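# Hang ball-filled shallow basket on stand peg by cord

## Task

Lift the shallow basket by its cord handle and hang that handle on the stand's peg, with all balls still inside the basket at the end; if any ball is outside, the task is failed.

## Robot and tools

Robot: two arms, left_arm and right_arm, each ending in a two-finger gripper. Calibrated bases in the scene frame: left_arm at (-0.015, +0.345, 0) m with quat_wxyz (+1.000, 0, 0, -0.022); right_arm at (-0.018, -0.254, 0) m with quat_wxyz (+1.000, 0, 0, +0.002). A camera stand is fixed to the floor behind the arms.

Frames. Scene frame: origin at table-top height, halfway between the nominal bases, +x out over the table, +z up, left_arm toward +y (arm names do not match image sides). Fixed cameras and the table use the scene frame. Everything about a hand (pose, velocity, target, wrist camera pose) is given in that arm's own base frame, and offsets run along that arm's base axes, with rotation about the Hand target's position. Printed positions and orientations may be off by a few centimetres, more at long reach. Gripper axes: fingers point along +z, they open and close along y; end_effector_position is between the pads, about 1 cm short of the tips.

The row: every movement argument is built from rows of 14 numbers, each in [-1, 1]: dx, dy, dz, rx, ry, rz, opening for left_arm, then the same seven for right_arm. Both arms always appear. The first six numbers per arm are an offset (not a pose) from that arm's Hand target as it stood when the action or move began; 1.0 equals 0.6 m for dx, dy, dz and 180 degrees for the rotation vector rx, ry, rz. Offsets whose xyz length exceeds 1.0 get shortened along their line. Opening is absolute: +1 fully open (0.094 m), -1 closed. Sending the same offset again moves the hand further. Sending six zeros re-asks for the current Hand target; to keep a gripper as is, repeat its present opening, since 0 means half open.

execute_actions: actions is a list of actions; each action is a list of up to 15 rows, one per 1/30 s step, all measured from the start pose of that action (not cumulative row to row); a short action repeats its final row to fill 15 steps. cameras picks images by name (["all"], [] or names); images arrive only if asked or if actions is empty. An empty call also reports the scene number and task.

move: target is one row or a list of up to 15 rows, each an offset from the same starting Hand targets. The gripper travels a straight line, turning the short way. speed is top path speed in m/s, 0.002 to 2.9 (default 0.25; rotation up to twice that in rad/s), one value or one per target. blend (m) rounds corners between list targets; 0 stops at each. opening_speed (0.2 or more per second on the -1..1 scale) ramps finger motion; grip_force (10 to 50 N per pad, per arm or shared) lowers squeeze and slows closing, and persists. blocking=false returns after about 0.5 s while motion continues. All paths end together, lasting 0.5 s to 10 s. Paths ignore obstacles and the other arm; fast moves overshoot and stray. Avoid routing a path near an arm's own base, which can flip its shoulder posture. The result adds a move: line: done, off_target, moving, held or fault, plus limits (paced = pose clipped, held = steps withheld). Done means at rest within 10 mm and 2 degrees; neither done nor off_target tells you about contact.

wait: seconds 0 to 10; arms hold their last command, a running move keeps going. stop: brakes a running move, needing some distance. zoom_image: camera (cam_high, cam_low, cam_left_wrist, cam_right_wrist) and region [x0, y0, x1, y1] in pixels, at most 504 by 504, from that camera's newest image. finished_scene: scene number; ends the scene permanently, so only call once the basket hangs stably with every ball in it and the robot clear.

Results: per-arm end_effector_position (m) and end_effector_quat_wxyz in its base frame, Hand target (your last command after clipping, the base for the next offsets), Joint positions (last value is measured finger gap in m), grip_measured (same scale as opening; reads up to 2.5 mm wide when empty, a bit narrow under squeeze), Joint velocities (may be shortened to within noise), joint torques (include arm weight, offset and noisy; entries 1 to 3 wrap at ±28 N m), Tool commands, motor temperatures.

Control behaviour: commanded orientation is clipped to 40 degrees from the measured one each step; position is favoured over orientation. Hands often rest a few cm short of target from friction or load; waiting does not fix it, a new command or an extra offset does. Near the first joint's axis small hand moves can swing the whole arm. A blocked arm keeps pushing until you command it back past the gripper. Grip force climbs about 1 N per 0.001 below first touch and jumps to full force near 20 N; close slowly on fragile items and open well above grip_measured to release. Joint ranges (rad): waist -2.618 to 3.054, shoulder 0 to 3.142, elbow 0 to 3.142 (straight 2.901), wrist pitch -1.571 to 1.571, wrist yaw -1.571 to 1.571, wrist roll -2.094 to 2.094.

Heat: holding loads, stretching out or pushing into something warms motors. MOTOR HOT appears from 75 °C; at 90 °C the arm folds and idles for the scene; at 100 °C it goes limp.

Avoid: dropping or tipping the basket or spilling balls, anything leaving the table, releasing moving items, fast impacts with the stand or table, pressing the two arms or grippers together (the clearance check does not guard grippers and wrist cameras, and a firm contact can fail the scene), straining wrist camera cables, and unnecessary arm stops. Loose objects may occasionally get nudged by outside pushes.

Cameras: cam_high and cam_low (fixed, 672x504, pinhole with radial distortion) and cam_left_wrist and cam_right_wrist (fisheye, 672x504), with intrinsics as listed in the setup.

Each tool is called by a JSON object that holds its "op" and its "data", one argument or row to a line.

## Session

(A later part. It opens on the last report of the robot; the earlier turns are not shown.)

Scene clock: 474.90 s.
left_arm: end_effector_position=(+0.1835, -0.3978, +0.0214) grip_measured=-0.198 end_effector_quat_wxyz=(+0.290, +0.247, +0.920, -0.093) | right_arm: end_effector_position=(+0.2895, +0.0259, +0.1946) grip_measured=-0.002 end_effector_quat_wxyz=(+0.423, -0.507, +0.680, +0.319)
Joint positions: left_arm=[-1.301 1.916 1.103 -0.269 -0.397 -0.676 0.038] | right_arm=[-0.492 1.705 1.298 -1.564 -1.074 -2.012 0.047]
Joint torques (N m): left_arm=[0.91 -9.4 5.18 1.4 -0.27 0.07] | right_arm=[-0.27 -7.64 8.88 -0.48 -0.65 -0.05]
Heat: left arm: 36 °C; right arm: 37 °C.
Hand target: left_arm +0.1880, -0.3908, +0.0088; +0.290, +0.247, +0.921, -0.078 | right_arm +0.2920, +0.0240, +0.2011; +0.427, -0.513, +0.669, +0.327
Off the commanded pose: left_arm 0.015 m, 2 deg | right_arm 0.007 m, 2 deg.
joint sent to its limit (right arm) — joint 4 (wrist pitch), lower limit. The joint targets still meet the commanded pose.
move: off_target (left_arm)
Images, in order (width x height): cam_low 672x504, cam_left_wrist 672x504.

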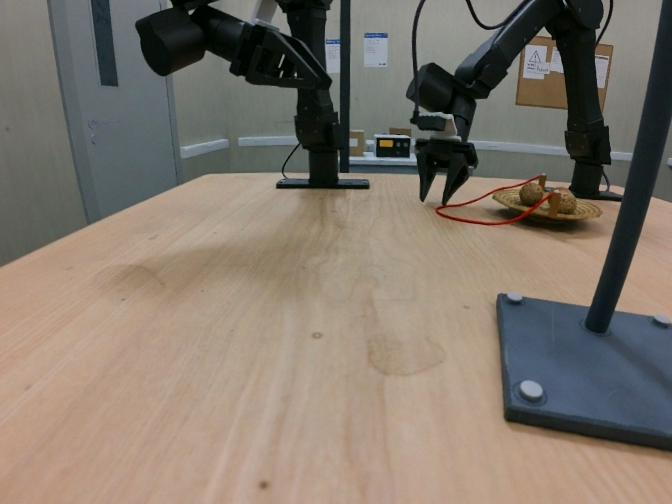

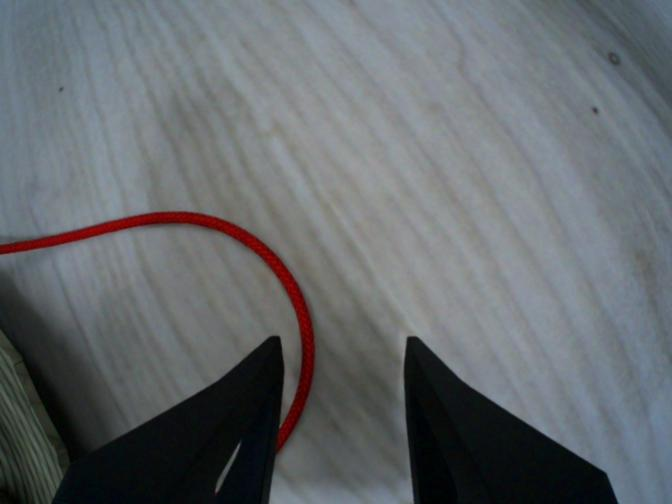

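{"op": "move", "data": {
  "target": [0.010,0.0185,-0.016,0,0,0,-0.2,0,0,0,0,0,0,0],
  "cameras": ["cam_low","cam_left_wrist"],
  "speed": 0.06
}}

{"op": "zoom_image", "data": {
  "camera": "cam_low",
  "region": [400, 120, 600, 260]
}}

Scene clock: 478.07 s.
left_arm: end_effector_position=(+0.1930, -0.3917, +0.0142) grip_measured=-0.198 end_effector_quat_wxyz=(+0.299, +0.244, +0.917, -0.096) | right_arm: end_effector_position=(+0.2895, +0.0259, +0.1946) grip_measured=-0.002 end_effector_quat_wxyz=(+0.423, -0.507, +0.680, +0.319)
Joint positions: left_arm=[-1.276 1.916 1.054 -0.193 -0.397 -0.65 0.038] | right_arm=[-0.492 1.705 1.298 -1.564 -1.074 -2.012 0.047]
Joint torques (N m): left_arm=[0.94 -9.85 4.56 1.29 -0.17 0.07] | right_arm=[-0.27 -7.62 8.87 -0.49 -0.65 -0.06]
Heat: left arm: 35 °C; right arm: 37 °C.
Hand target: left_arm +0.1941, -0.3797, -0.0007; +0.290, +0.247, +0.921, -0.078 | right_arm +0.2920, +0.0240, +0.2011; +0.427, -0.513, +0.669, +0.327
Off the commanded pose: left_arm 0.019 m, 2 deg | right_arm 0.007 m, 2 deg.
joint sent to its limit (right arm) — joint 4 (wrist pitch), lower limit. The joint targets still meet the commanded pose.
move: off_target (left_arm)
Images, in order (width x height): cam_low 672x504, cam_left_wrist 672x504.

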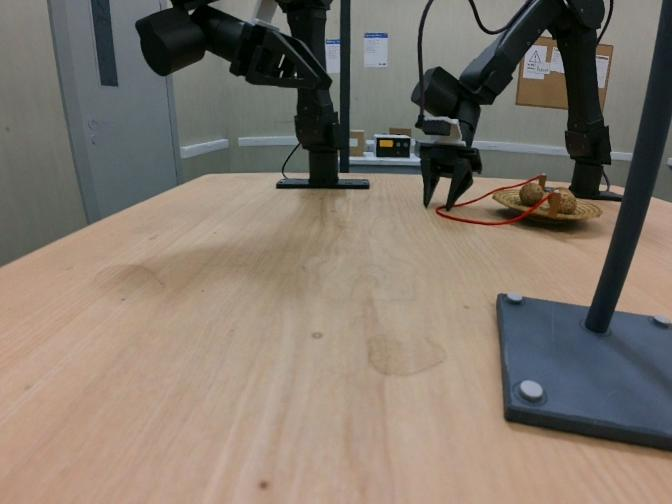

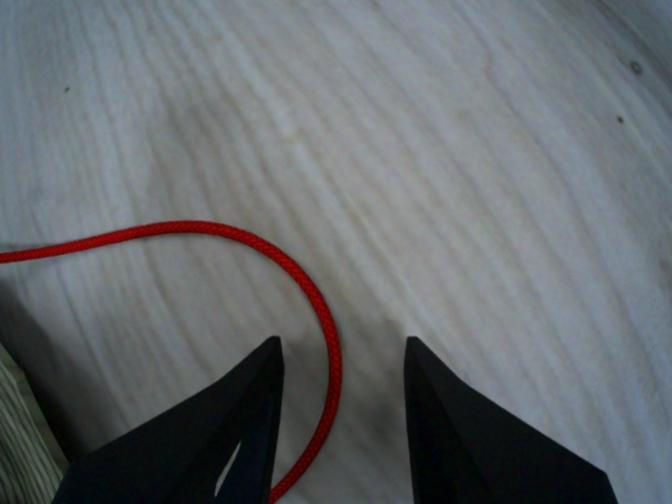

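Scaled by 2.520 from the camera's 672x504 image, which has a finer 960x720 frame.

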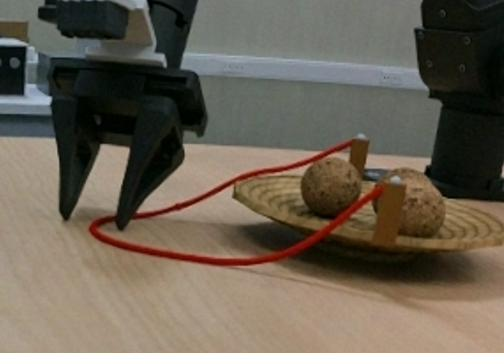

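{"op": "move", "data": {
  "target": [0.0,0.0,-0.015,0,0,0,-0.3,0,0,0,0,0,0,0],
  "cameras": ["cam_low","cam_left_wrist"],
  "speed": 0.03
}}

{"op": "zoom_image", "data": {
  "camera": "cam_low",
  "region": [400, 160, 500, 230]
}}

Scene clock: 481.37 s.
left_arm: end_effector_position=(+0.1947, -0.3933, +0.0144) grip_measured=-0.298 end_effector_quat_wxyz=(+0.307, +0.241, +0.915, -0.102) | right_arm: end_effector_position=(+0.2895, +0.0259, +0.1946) grip_measured=-0.002 end_effector_quat_wxyz=(+0.423, -0.507, +0.680, +0.319)
Joint positions: left_arm=[-1.276 1.916 1.041 -0.159 -0.405 -0.649 0.033] | right_arm=[-0.492 1.705 1.298 -1.564 -1.074 -2.012 0.047]
Joint torques (N m): left_arm=[0.94 -8.08 4.37 1.31 -0.11 0.04] | right_arm=[-0.28 -7.64 8.87 -0.48 -0.65 -0.06]
Heat: left arm: 35 °C; right arm: 37 °C.
Hand target: left_arm +0.1941, -0.3797, -0.0097; +0.291, +0.247, +0.921, -0.078 | right_arm +0.2920, +0.0240, +0.2011; +0.427, -0.513, +0.669, +0.327
Off the commanded pose: left_arm 0.028 m, 4 deg | right_arm 0.007 m, 2 deg.
joint sent to its limit (right arm) — joint 4 (wrist pitch), lower limit. The joint targets still meet the commanded pose.
move: off_target (left_arm)
Images, in order (width x height): cam_low 672x504, cam_left_wrist 672x504.

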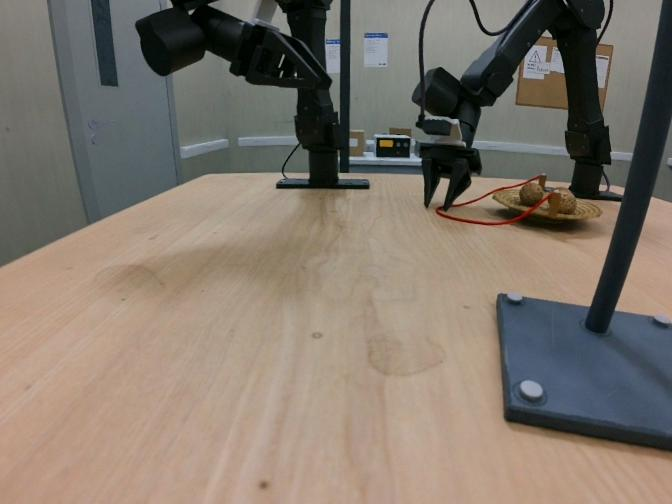

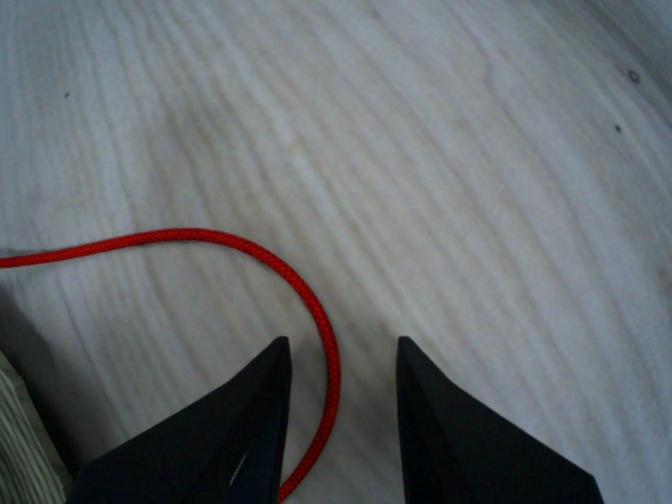

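Scaled by 5.040 from the camera's 672x504 image, which has a finer 960x720 frame.

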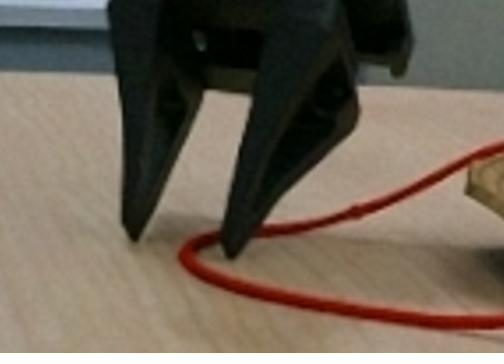

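{"op": "move", "data": {
  "target": [0.0,0.0,0.01,0,0,0,-1,0,0,0,0,0,0,0],
  "cameras": ["cam_low","cam_left_wrist"],
  "speed": 0.03,
  "opening_speed": 0.6
}}

{"op": "zoom_image", "data": {
  "camera": "cam_left_wrist",
  "region": [240, 260, 440, 410]
}}

Scene clock: 485.93 s.
left_arm: end_effector_position=(+0.1968, -0.3922, +0.0144) grip_measured=-0.958 end_effector_quat_wxyz=(+0.308, +0.238, +0.915, -0.101) | right_arm: end_effector_position=(+0.2895, +0.0259, +0.1946) grip_measured=-0.002 end_effector_quat_wxyz=(+0.423, -0.507, +0.680, +0.319)
Joint positions: left_arm=[-1.271 1.916 1.04 -0.158 -0.405 -0.649 0.002] | right_arm=[-0.492 1.705 1.298 -1.564 -1.074 -2.012 0.047]
Joint torques (N m): left_arm=[0.5 -9.21 5.08 1.07 -0.1 0.04] | right_arm=[-0.27 -7.64 8.87 -0.48 -0.65 -0.06]
Motor temperatures (°C): left_arm=[25 35 35 30 26 22 24] | right_arm=[25 30 37 33 28 26 25]
Heat: left arm: 35 °C; right arm: 37 °C.
Hand target: left_arm +0.1941, -0.3797, -0.0037; +0.290, +0.247, +0.921, -0.077 | right_arm +0.2920, +0.0240, +0.2011; +0.427, -0.513, +0.669, +0.327
Off the commanded pose: left_arm 0.022 m, 4 deg | right_arm 0.007 m, 2 deg.
joint sent to its limit (right arm) — joint 4 (wrist pitch), lower limit. The joint targets still meet the commanded pose.
move: off_target (left_arm)
Images, in order (width x height): cam_low 672x504, cam_left_wrist 672x504.

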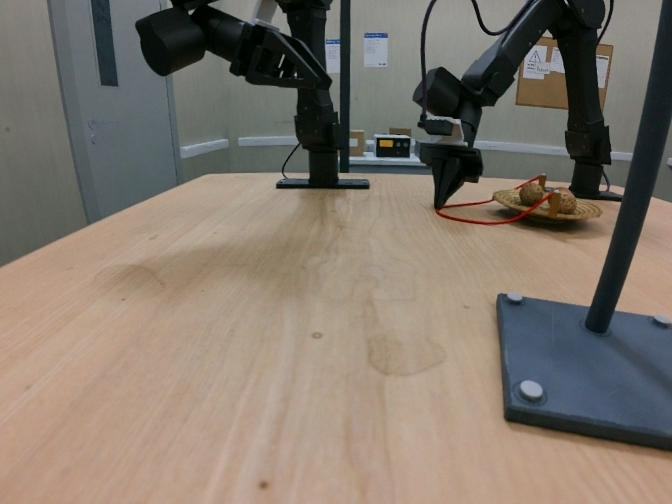

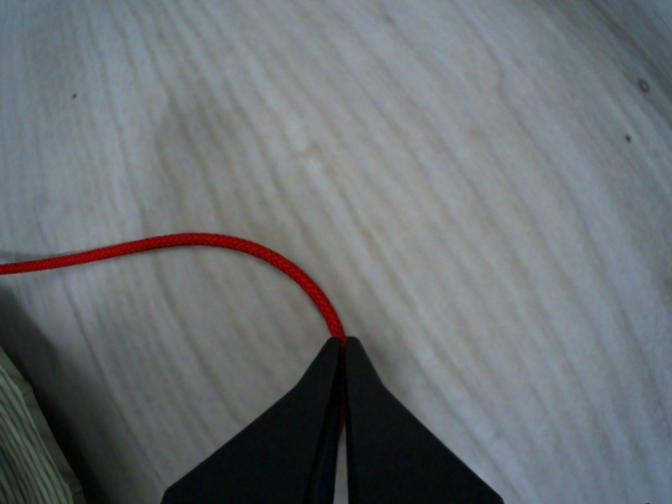

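Scaled by 2.520 from the camera's 672x504 image, which has a finer 960x720 frame.

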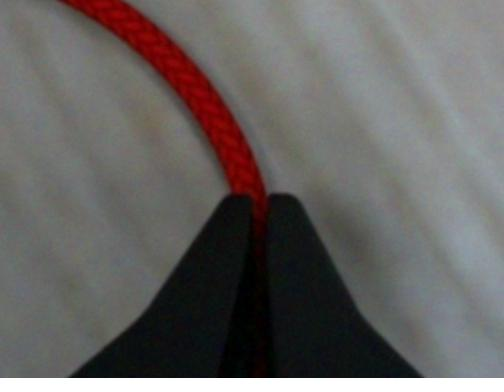

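{"op": "move", "data": {
  "target": [
    [0.002,0.025,0.14,0,0,0,-1,0,0,0,0,0,0,0],
    [0.018,0.117,0.257,0,0,0,-1,0,0,0,0,0,0,0],
    [0.04,0.225,0.332,0,0,0,-1,0,0,0,0,0,0,0]
  ],
  "cameras": ["cam_low","cam_left_wrist","cam_high"],
  "speed": 0.1,
  "blend": [0.02,0.02,0]
}}

{"op": "zoom_image", "data": {
  "camera": "cam_low",
  "region": [440, 40, 640, 250]
}}

Scene clock: 493.00 s.
left_arm: end_effector_position=(+0.2176, -0.2462, +0.1832) grip_measured=-0.985 end_effector_quat_wxyz=(+0.285, +0.248, +0.923, -0.071) | right_arm: end_effector_position=(+0.2895, +0.0259, +0.1946) grip_measured=-0.002 end_effector_quat_wxyz=(+0.423, -0.507, +0.680, +0.319)
Joint positions: left_arm=[-0.995 1.296 1.135 -0.871 -0.266 -0.397 0.001] | right_arm=[-0.492 1.705 1.298 -1.564 -1.074 -2.012 0.047]
Joint torques (N m): left_arm=[0.59 -6.8 9.36 1.09 -0.05 0.05] | right_arm=[-0.27 -7.62 8.87 -0.48 -0.65 -0.06]
Heat: left arm: 35 °C; right arm: 37 °C.
Hand target: left_arm +0.2181, -0.2447, +0.1956; +0.291, +0.247, +0.921, -0.078 | right_arm +0.2920, +0.0240, +0.2011; +0.427, -0.513, +0.669, +0.327
Off the commanded pose: left_arm 0.012 m, 1 deg | right_arm 0.007 m, 2 deg.
joint sent to its limit (right arm) — joint 4 (wrist pitch), lower limit. The joint targets still meet the commanded pose.
move: off_target (left_arm)
Images, in order (width x height): cam_high 672x504, cam_low 672x504, cam_left_wrist 672x504.

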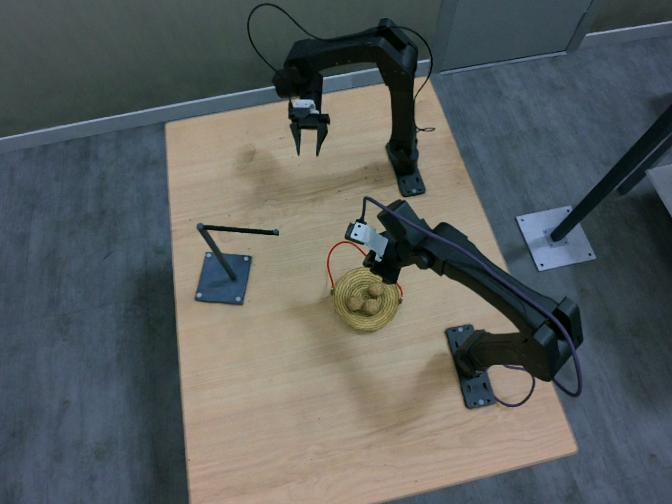

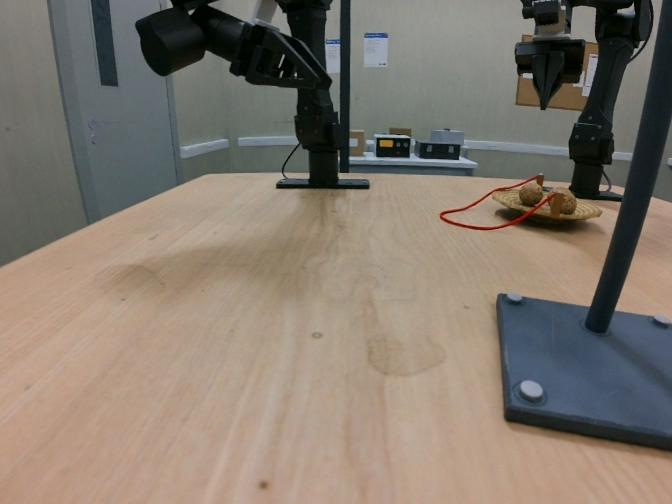

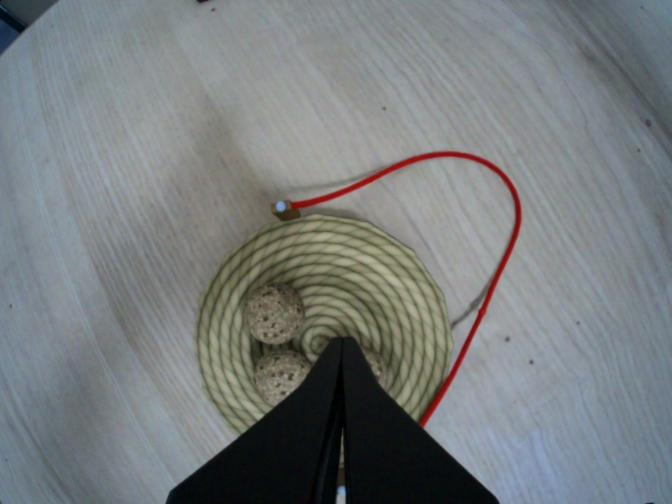

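Scaled by 2.400 from the camera's 672x504 image, which has a finer 960x720 frame.

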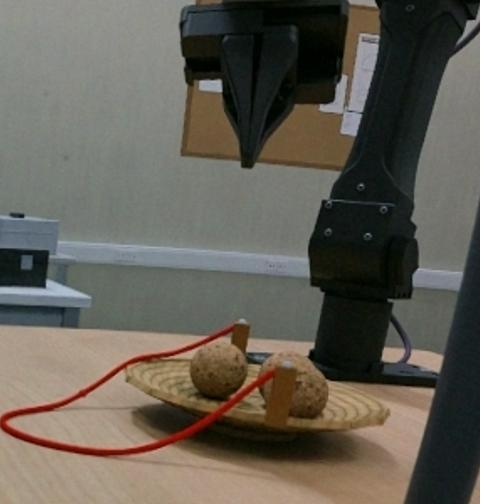

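{"op": "move", "data": {
  "target": [
    [-0.008,-0.269,-0.1,0.0694,0.1203,0,0,0,0,0,0,0,0,0],
    [-0.008,-0.269,-0.233,0.0694,0.1203,0,0,0,0,0,0,0,0,0]
  ],
  "cameras": ["cam_low","cam_left_wrist"],
  "speed": 0.2,
  "blend": [0.03,0]
}}

{"op": "zoom_image", "data": {
  "camera": "cam_low",
  "region": [400, 120, 600, 260]
}}

Scene clock: 502.03 s.
left_arm: end_effector_position=(+0.2159, -0.4041, +0.0675) grip_measured=-0.002 end_effector_quat_wxyz=(+0.090, +0.258, +0.962, -0.026) | right_arm: end_effector_position=(+0.2895, +0.0259, +0.1946) grip_measured=-0.002 end_effector_quat_wxyz=(+0.423, -0.507, +0.680, +0.319)
Joint positions: left_arm=[-1.123 2.165 1.831 -1.08 -0.103 -0.59 0.047] | right_arm=[-0.492 1.705 1.298 -1.564 -1.074 -2.012 0.047]
Joint torques (N m): left_arm=[-0.58 -12.71 5.89 0.77 -0.01 -0.09] | right_arm=[-0.25 -7.62 8.88 -0.49 -0.64 -0.06]
Heat: left arm: 37 °C; right arm: 37 °C.
Hand target: left_arm +0.2132, -0.4061, +0.0558; +0.084, +0.258, +0.962, -0.023 | right_arm +0.2920, +0.0240, +0.2011; +0.427, -0.513, +0.669, +0.327
Off the commanded pose: left_arm 0.012 m, 1 deg | right_arm 0.007 m, 2 deg.
joint sent to its limit (right arm) — joint 4 (wrist pitch), lower limit. The joint targets still meet the commanded pose.
move: off_target (left_arm)
Images, in order (width x height): cam_low 672x504, cam_left_wrist 672x504.

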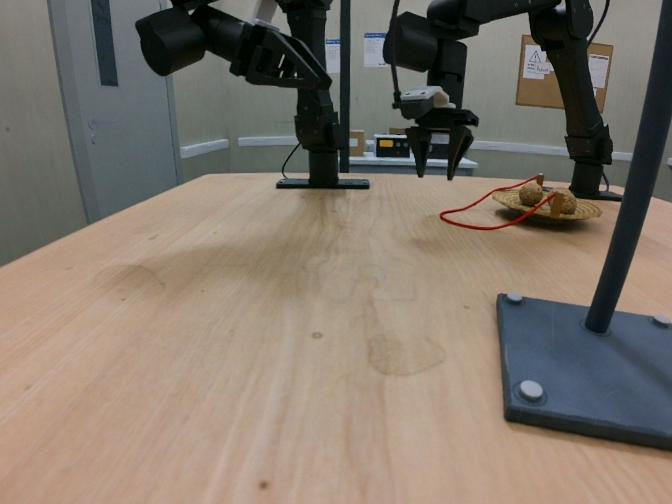

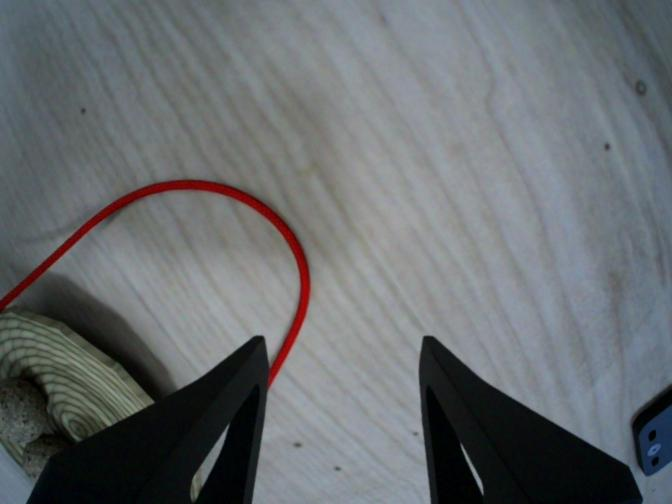

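Scaled by 2.520 from the camera's 672x504 image, which has a finer 960x720 frame.

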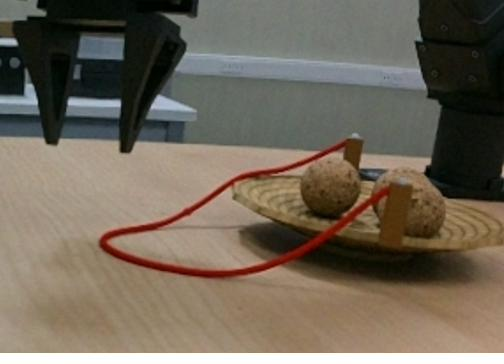

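{"op": "move", "data": {
  "target": [0.022,0.02,-0.06,0,0,0,-0.2,0,0,0,0,0,0,0],
  "cameras": ["cam_low","cam_left_wrist"],
  "speed": 0.1
}}

{"op": "zoom_image", "data": {
  "camera": "cam_low",
  "region": [400, 120, 600, 260]
}}

Scene clock: 506.57 s.
left_arm: end_effector_position=(+0.2270, -0.3966, +0.0361) grip_measured=-0.198 end_effector_quat_wxyz=(+0.094, +0.255, +0.962, -0.030) | right_arm: end_effector_position=(+0.2895, +0.0259, +0.1946) grip_measured=-0.002 end_effector_quat_wxyz=(+0.423, -0.507, +0.680, +0.319)
Joint positions: left_arm=[-1.092 2.165 1.703 -0.937 -0.098 -0.566 0.038] | right_arm=[-0.492 1.705 1.298 -1.564 -1.074 -2.012 0.047]
Joint torques (N m): left_arm=[0.34 -11.97 5.45 0.81 0 0.09] | right_arm=[-0.27 -7.66 8.88 -0.48 -0.66 -0.06]
Heat: left arm: 37 °C; right arm: 37 °C.
Hand target: left_arm +0.2265, -0.3940, +0.0198; +0.084, +0.258, +0.962, -0.022 | right_arm +0.2920, +0.0240, +0.2011; +0.427, -0.513, +0.669, +0.327
Off the commanded pose: left_arm 0.017 m, 2 deg | right_arm 0.007 m, 2 deg.
joint sent to its limit (right arm) — joint 4 (wrist pitch), lower limit. The joint targets still meet the commanded pose.
move: off_target (left_arm)
Images, in order (width x height): cam_low 672x504, cam_left_wrist 672x504.

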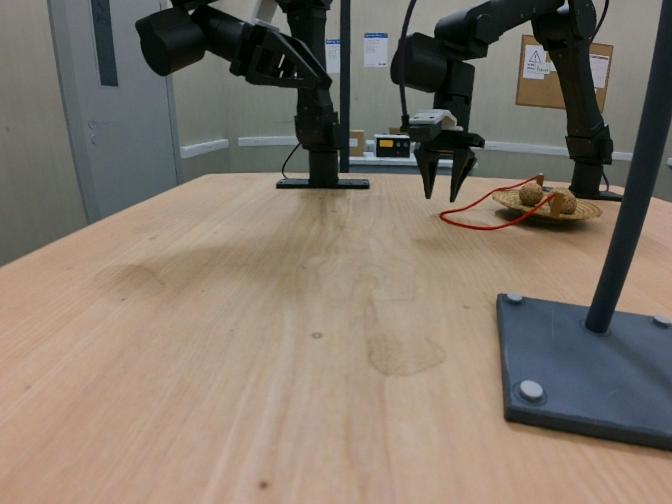

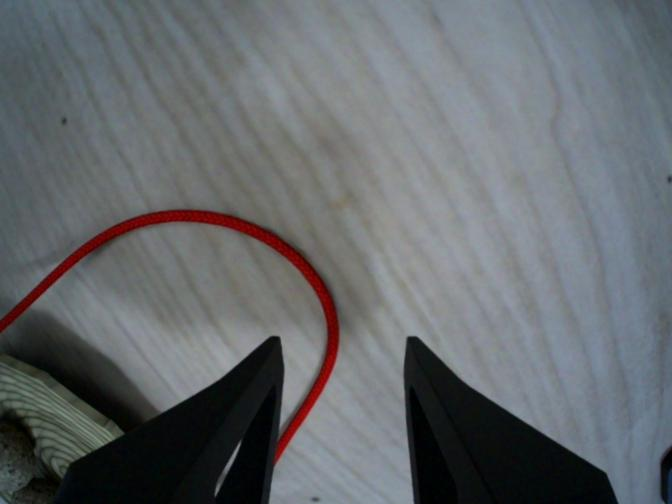

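Scaled by 2.520 from the camera's 672x504 image, which has a finer 960x720 frame.

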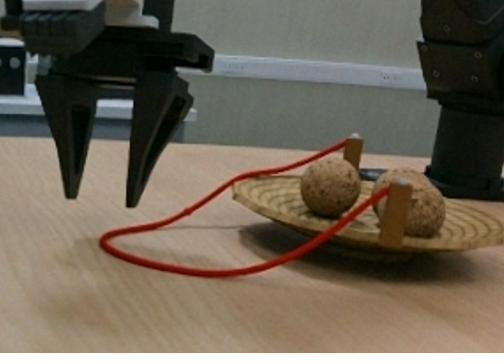

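{"op": "move", "data": {
  "target": [-0.010,0.012,-0.043,0,0,0,-0.2,0,0,0,0,0,0,0],
  "cameras": ["cam_low","cam_left_wrist"],
  "speed": 0.06
}}

{"op": "zoom_image", "data": {
  "camera": "cam_low",
  "region": [400, 160, 500, 230]
}}

Scene clock: 513.10 s.
left_arm: end_effector_position=(+0.2235, -0.3905, +0.0132) grip_measured=-0.198 end_effector_quat_wxyz=(+0.093, +0.255, +0.962, -0.030) | right_arm: end_effector_position=(+0.2895, +0.0259, +0.1946) grip_measured=-0.002 end_effector_quat_wxyz=(+0.423, -0.507, +0.680, +0.319)
Joint positions: left_arm=[-1.092 2.165 1.61 -0.846 -0.097 -0.565 0.038] | right_arm=[-0.492 1.705 1.298 -1.564 -1.074 -2.012 0.047]
Joint torques (N m): left_arm=[-0.14 -12.14 4.04 1.01 -0.02 0.02] | right_arm=[-0.28 -7.62 8.87 -0.48 -0.65 -0.06]
Heat: left arm: 36 °C; right arm: 37 °C.
Hand target: left_arm +0.2205, -0.3868, -0.0060; +0.084, +0.258, +0.962, -0.022 | right_arm +0.2920, +0.0240, +0.2011; +0.427, -0.513, +0.669, +0.327
Off the commanded pose: left_arm 0.020 m, 1 deg | right_arm 0.007 m, 2 deg.
joint sent to its limit (right arm) — joint 4 (wrist pitch), lower limit. The joint targets still meet the commanded pose.
move: off_target (left_arm)
Images, in order (width x height): cam_low 672x504, cam_left_wrist 672x504.

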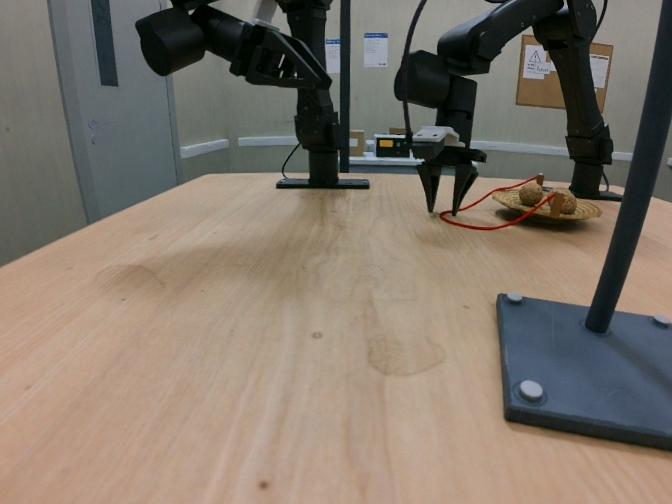

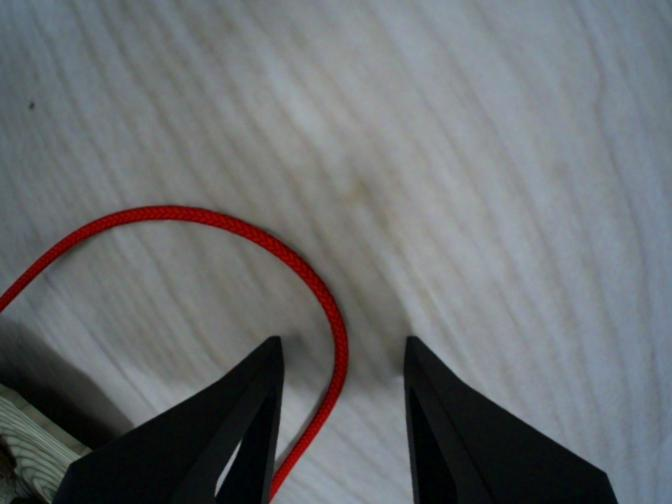

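Scaled by 5.040 from the camera's 672x504 image, which has a finer 960x720 frame.

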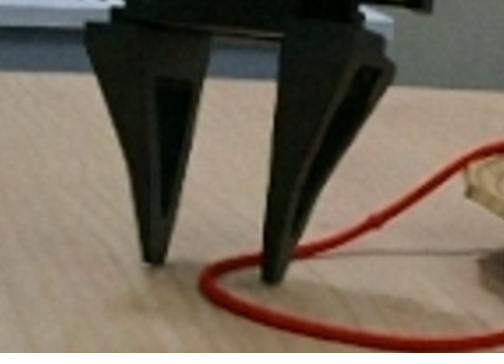

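{"op": "move", "data": {
  "target": [0.0,0.0,0.0,0,0,0,-1,0,0,0,0,0,0,0],
  "cameras": ["cam_left_wrist"],
  "opening_speed": 0.6
}}

{"op": "zoom_image", "data": {
  "camera": "cam_left_wrist",
  "region": [240, 260, 440, 410]
}}

Scene clock: 516.37 s.
left_arm: end_effector_position=(+0.2247, -0.3948, +0.0132) grip_measured=-0.942 end_effector_quat_wxyz=(+0.097, +0.255, +0.961, -0.038) | right_arm: end_effector_position=(+0.2895, +0.0259, +0.1946) grip_measured=-0.002 end_effector_quat_wxyz=(+0.423, -0.507, +0.680, +0.319)
Joint positions: left_arm=[-1.092 2.165 1.607 -0.824 -0.092 -0.565 0.003] | right_arm=[-0.492 1.705 1.298 -1.564 -1.074 -2.012 0.047]
Joint torques (N m): left_arm=[-0.13 -12.05 4.36 0.82 -0.05 0.02] | right_arm=[-0.27 -7.62 8.87 -0.48 -0.65 -0.06]
Heat: left arm: 35 °C; right arm: 37 °C.
Hand target: left_arm +0.2205, -0.3868, -0.0061; +0.084, +0.258, +0.962, -0.022 | right_arm +0.2920, +0.0240, +0.2011; +0.427, -0.513, +0.669, +0.327
Off the commanded pose: left_arm 0.021 m, 2 deg | right_arm 0.007 m, 2 deg.
joint sent to its limit (right arm) — joint 4 (wrist pitch), lower limit. The joint targets still meet the commanded pose.
move: off_target (left_arm)
Images, in order (width x height): cam_left_wrist 672x504.

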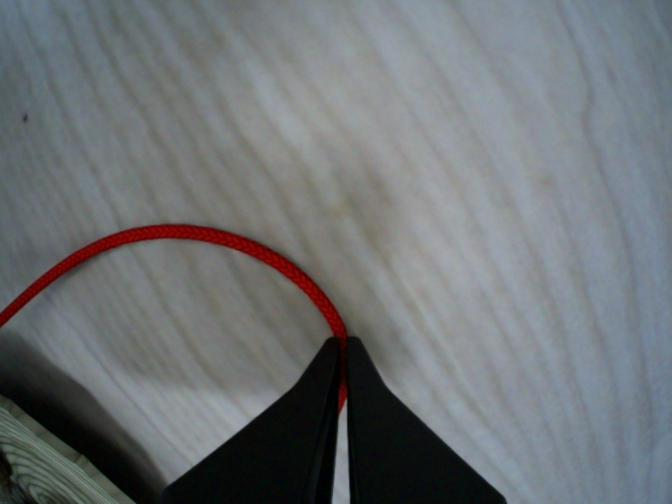

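Scaled by 2.520 from the camera's 672x504 image, which has a finer 960x720 frame.

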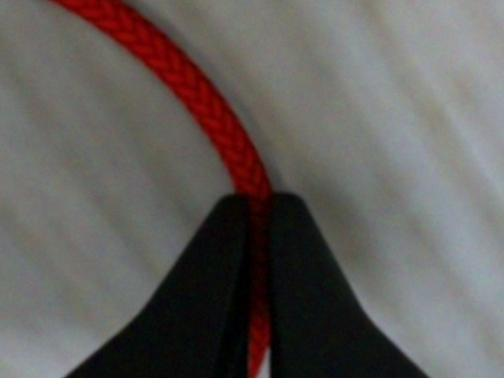

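{"op": "move", "data": {
  "target": [
    [0.0,0.03,0.13,0,0,0,-1,0,0,0,0,0,0,0],
    [0.0,0.13,0.26,0,0,0,-1,0,0,0,0,0,0,0],
    [0,0.235,0.32,0,0,0,-1,0,0,0,0,0,0,0]
  ],
  "cameras": ["cam_low","cam_left_wrist","cam_high"],
  "speed": 0.1,
  "blend": [0.02,0.02,0]
}}

{"op": "zoom_image", "data": {
  "camera": "cam_low",
  "region": [440, 40, 640, 250]
}}

Scene clock: 521.67 s.
left_arm: end_effector_position=(+0.2270, -0.2544, +0.1858) grip_measured=-0.947 end_effector_quat_wxyz=(+0.094, +0.255, +0.962, -0.026) | right_arm: end_effector_position=(+0.2895, +0.0259, +0.1946) grip_measured=-0.002 end_effector_quat_wxyz=(+0.423, -0.507, +0.680, +0.319)
Joint positions: left_arm=[-0.881 1.678 1.641 -1.351 -0.067 -0.356 0.002] | right_arm=[-0.492 1.705 1.298 -1.564 -1.074 -2.012 0.047]
Joint torques (N m): left_arm=[0.46 -11.17 5.12 0.44 0.02 0.08] | right_arm=[-0.28 -7.62 8.85 -0.48 -0.65 -0.06]
Heat: left arm: 36 °C; right arm: 37 °C.
Hand target: left_arm +0.2205, -0.2458, +0.1858; +0.084, +0.258, +0.962, -0.022 | right_arm +0.2920, +0.0240, +0.2011; +0.427, -0.513, +0.669, +0.327
Off the commanded pose: left_arm 0.011 m, 1 deg | right_arm 0.007 m, 2 deg.
joint sent to its limit (right arm) — joint 4 (wrist pitch), lower limit. The joint targets still meet the commanded pose.
move: off_target (left_arm)
Images, in order (width x height): cam_high 672x504, cam_low 672x504, cam_left_wrist 672x504.

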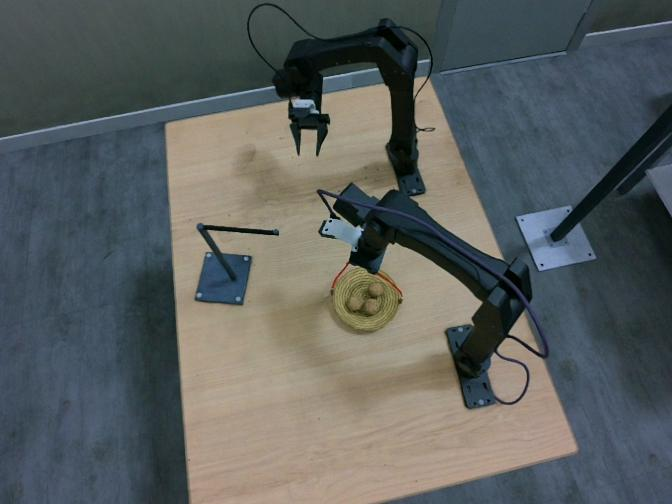

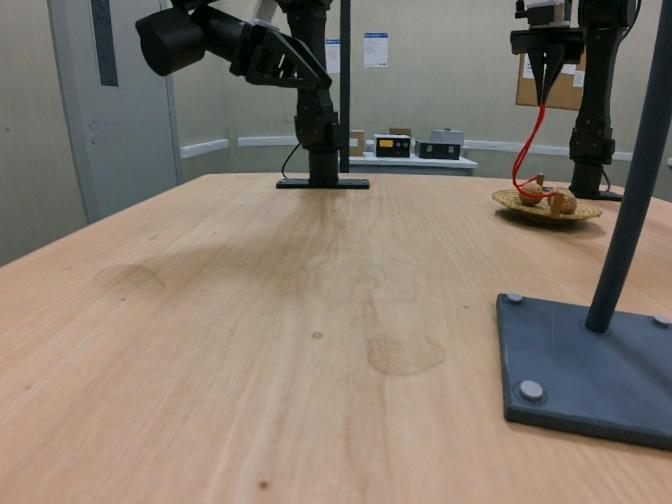

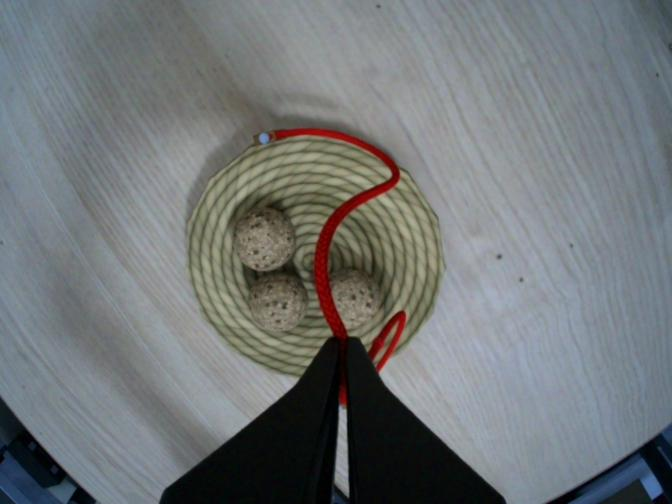

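Scaled by 2.400 from the camera's 672x504 image, which has a finer 960x720 frame.

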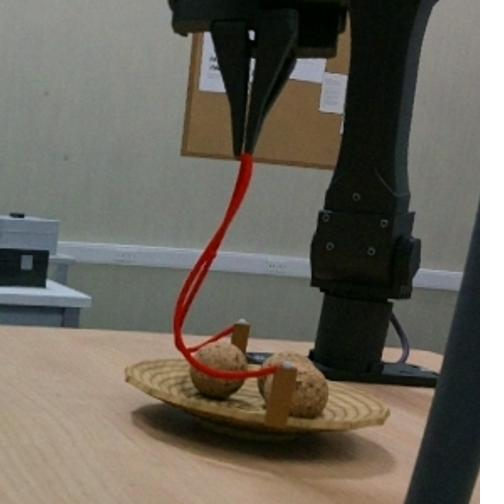

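{"op": "move", "data": {
  "target": [-0.012,0.036,0.03,-0.2535,-0.186,-0.242,-1,0,0,0,0,0,0,0],
  "cameras": ["cam_low","cam_left_wrist","cam_high"],
  "speed": 0.15
}}

{"op": "zoom_image", "data": {
  "camera": "cam_low",
  "region": [440, 40, 640, 250]
}}

Scene clock: 530.30 s.
left_arm: end_effector_position=(+0.2169, -0.2253, +0.2061) grip_measured=-0.947 end_effector_quat_wxyz=(+0.417, +0.524, +0.664, -0.331) | right_arm: end_effector_position=(+0.2895, +0.0259, +0.1946) grip_measured=-0.002 end_effector_quat_wxyz=(+0.423, -0.507, +0.680, +0.319)
Joint positions: left_arm=[-0.362 1.041 0.735 -0.401 0.844 0.566 0.002] | right_arm=[-0.492 1.705 1.298 -1.564 -1.074 -2.012 0.047]
Joint torques (N m): left_arm=[0.7 -3.82 5.98 1.77 0.41 0.1] | right_arm=[-0.27 -7.64 8.84 -0.48 -0.65 -0.06]
Heat: left arm: 35 °C; right arm: 37 °C.
Hand target: left_arm +0.2133, -0.2242, +0.2039; +0.420, +0.527, +0.658, -0.336 | right_arm +0.2920, +0.0240, +0.2011; +0.427, -0.513, +0.669, +0.327
Off the commanded pose: left_arm 0.004 m, 1 deg | right_arm 0.007 m, 2 deg.
joint sent to its limit (right arm) — joint 4 (wrist pitch), lower limit. The joint targets still meet the commanded pose.
move: done
Images, in order (width x height): cam_high 672x504, cam_low 672x504, cam_left_wrist 672x504.

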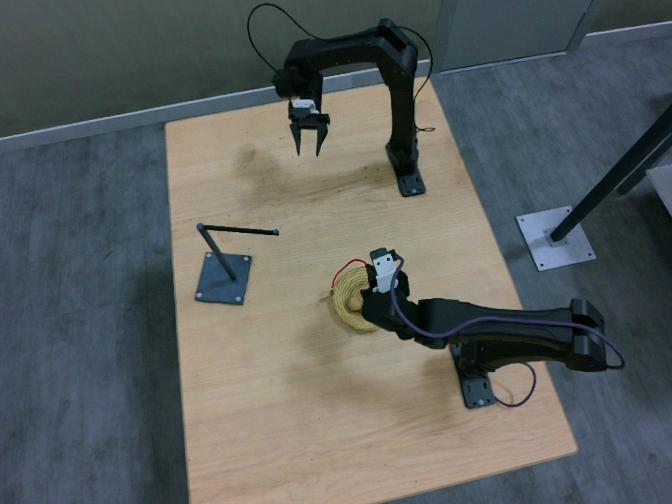

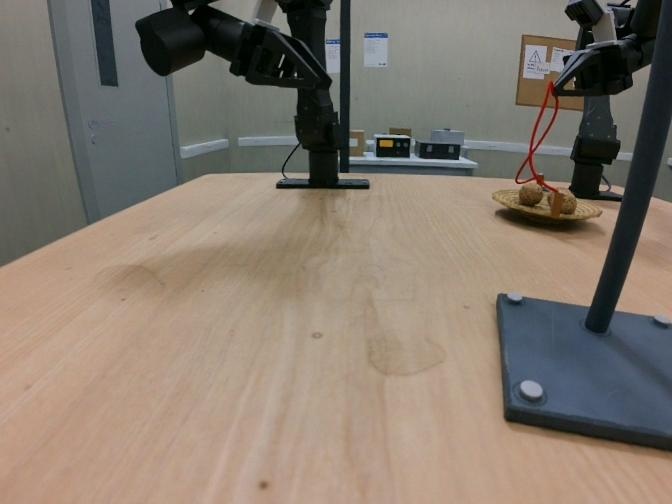

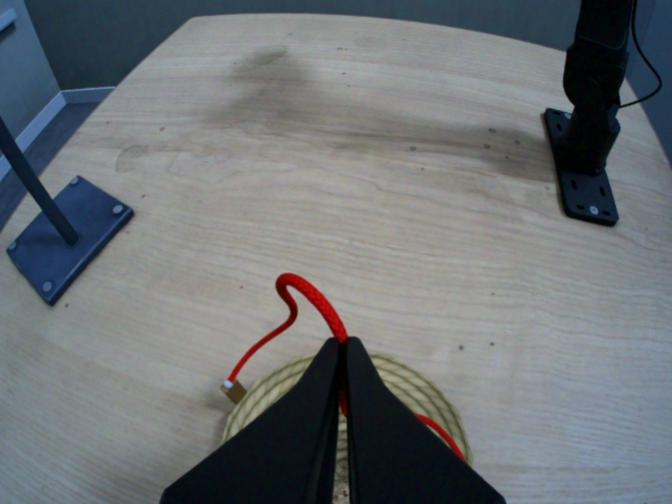

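Scaled by 2.400 from the camera's 672x504 image, which has a finer 960x720 frame.

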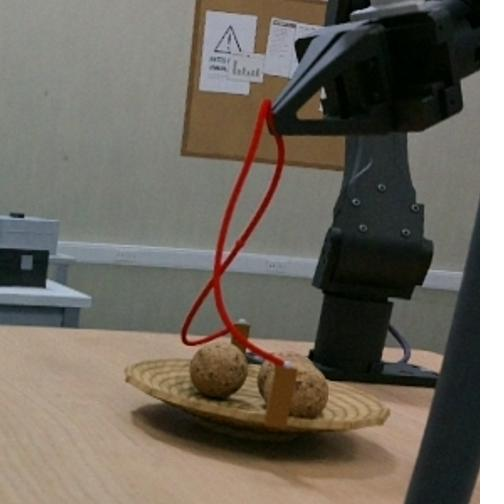

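{"op": "move", "data": {
  "target": [0.005,-0.012,0.075,0,0,0,-1,0,0,0,0,0,0,0],
  "cameras": ["cam_low","cam_left_wrist","cam_high"],
  "speed": 0.05
}}

{"op": "zoom_image", "data": {
  "camera": "cam_low",
  "region": [440, 10, 650, 250]
}}

Scene clock: 533.73 s.
left_arm: end_effector_position=(+0.2174, -0.2295, +0.2432) grip_measured=-0.947 end_effector_quat_wxyz=(+0.425, +0.526, +0.657, -0.333) | right_arm: end_effector_position=(+0.2895, +0.0259, +0.1946) grip_measured=-0.002 end_effector_quat_wxyz=(+0.423, -0.507, +0.680, +0.319)
Joint positions: left_arm=[-0.376 1.041 0.865 -0.501 0.844 0.552 0.002] | right_arm=[-0.492 1.705 1.298 -1.564 -1.074 -2.012 0.047]
Joint torques (N m): left_arm=[-0.83 -2.04 9.74 1.37 0.23 -0.07] | right_arm=[-0.28 -7.64 8.88 -0.48 -0.65 -0.06]
Heat: left arm: 35 °C; right arm: 37 °C.
Hand target: left_arm +0.2163, -0.2314, +0.2489; +0.420, +0.527, +0.658, -0.336 | right_arm +0.2920, +0.0240, +0.2011; +0.427, -0.513, +0.669, +0.327
Off the commanded pose: left_arm 0.006 m, 1 deg | right_arm 0.007 m, 2 deg.
joint sent to its limit (right arm) — joint 4 (wrist pitch), lower limit. The joint targets still meet the commanded pose.
move: done
Images, in order (width x height): cam_high 672x504, cam_low 672x504, cam_left_wrist 672x504.

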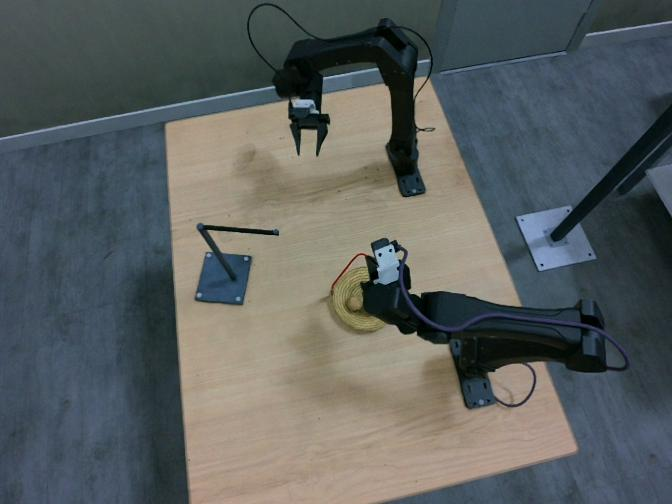

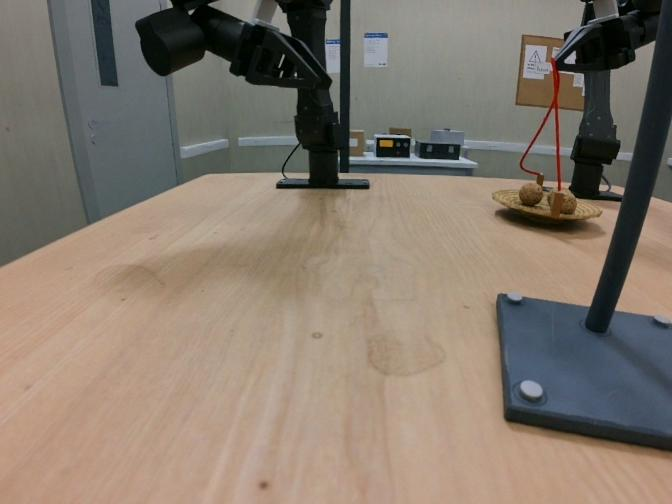

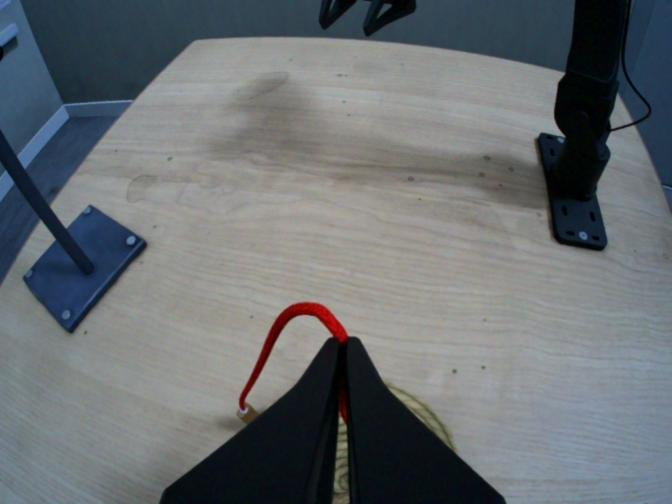

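Scaled by 2.100 from the camera's 672x504 image, which has a finer 960x720 frame.

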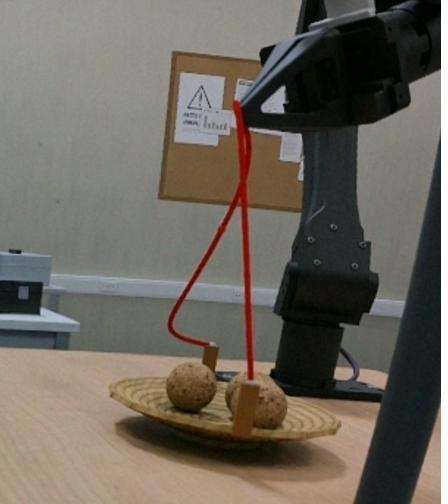

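{"op": "move", "data": {
  "target": [0.0,0.0,0.03,0,0,0,-1,0,0,0,0,0,0,0],
  "cameras": ["cam_low","cam_left_wrist"],
  "speed": 0.03
}}

{"op": "zoom_image", "data": {
  "camera": "cam_low",
  "region": [440, 10, 650, 250]
}}

Scene clock: 539.67 s.
left_arm: end_effector_position=(+0.2176, -0.2291, +0.2591) grip_measured=-0.947 end_effector_quat_wxyz=(+0.422, +0.525, +0.660, -0.333) | right_arm: end_effector_position=(+0.2895, +0.0259, +0.1946) grip_measured=-0.002 end_effector_quat_wxyz=(+0.423, -0.507, +0.680, +0.319)
Joint positions: left_arm=[-0.376 1.05 0.938 -0.572 0.84 0.55 0.002] | right_arm=[-0.492 1.705 1.298 -1.564 -1.074 -2.012 0.047]
Joint torques (N m): left_arm=[-0.84 -2.14 9.91 1.38 0.26 -0.05] | right_arm=[-0.27 -7.62 8.87 -0.47 -0.65 -0.06]
Heat: left arm: 37 °C; right arm: 37 °C.
Hand target: left_arm +0.2163, -0.2314, +0.2668; +0.420, +0.527, +0.658, -0.336 | right_arm +0.2920, +0.0240, +0.2011; +0.427, -0.513, +0.669, +0.327
Off the commanded pose: left_arm 0.008 m, 1 deg | right_arm 0.007 m, 2 deg.
joint sent to its limit (right arm) — joint 4 (wrist pitch), lower limit. The joint targets still meet the commanded pose.
move: done
Images, in order (width x height): cam_low 672x504, cam_left_wrist 672x504.

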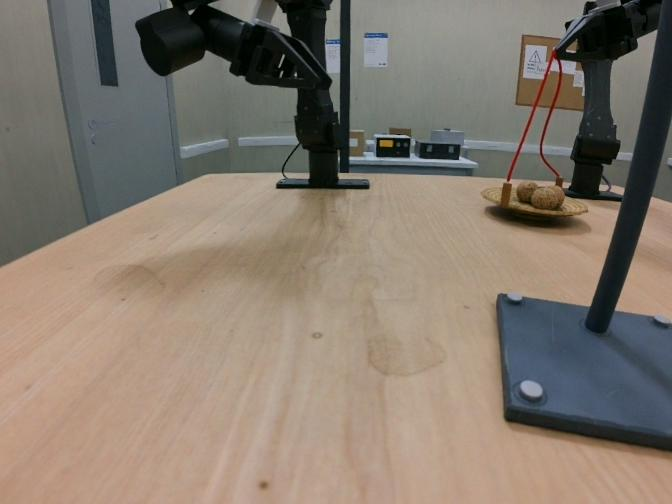

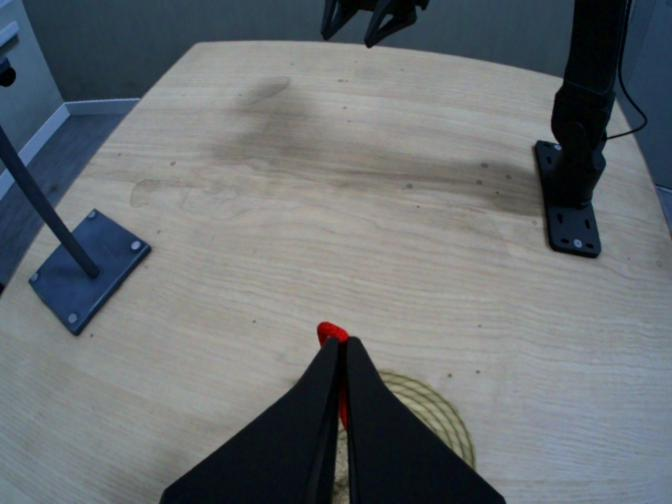

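Scaled by 2.100 from the camera's 672x504 image, which has a finer 960x720 frame.

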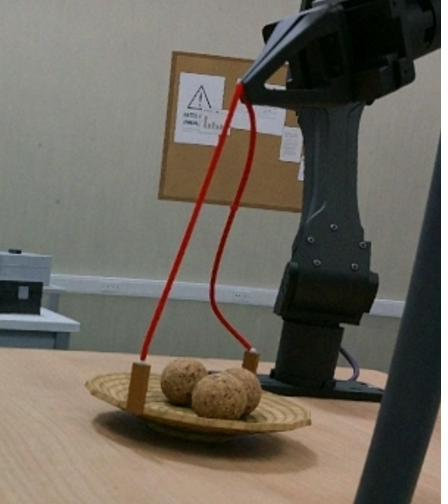

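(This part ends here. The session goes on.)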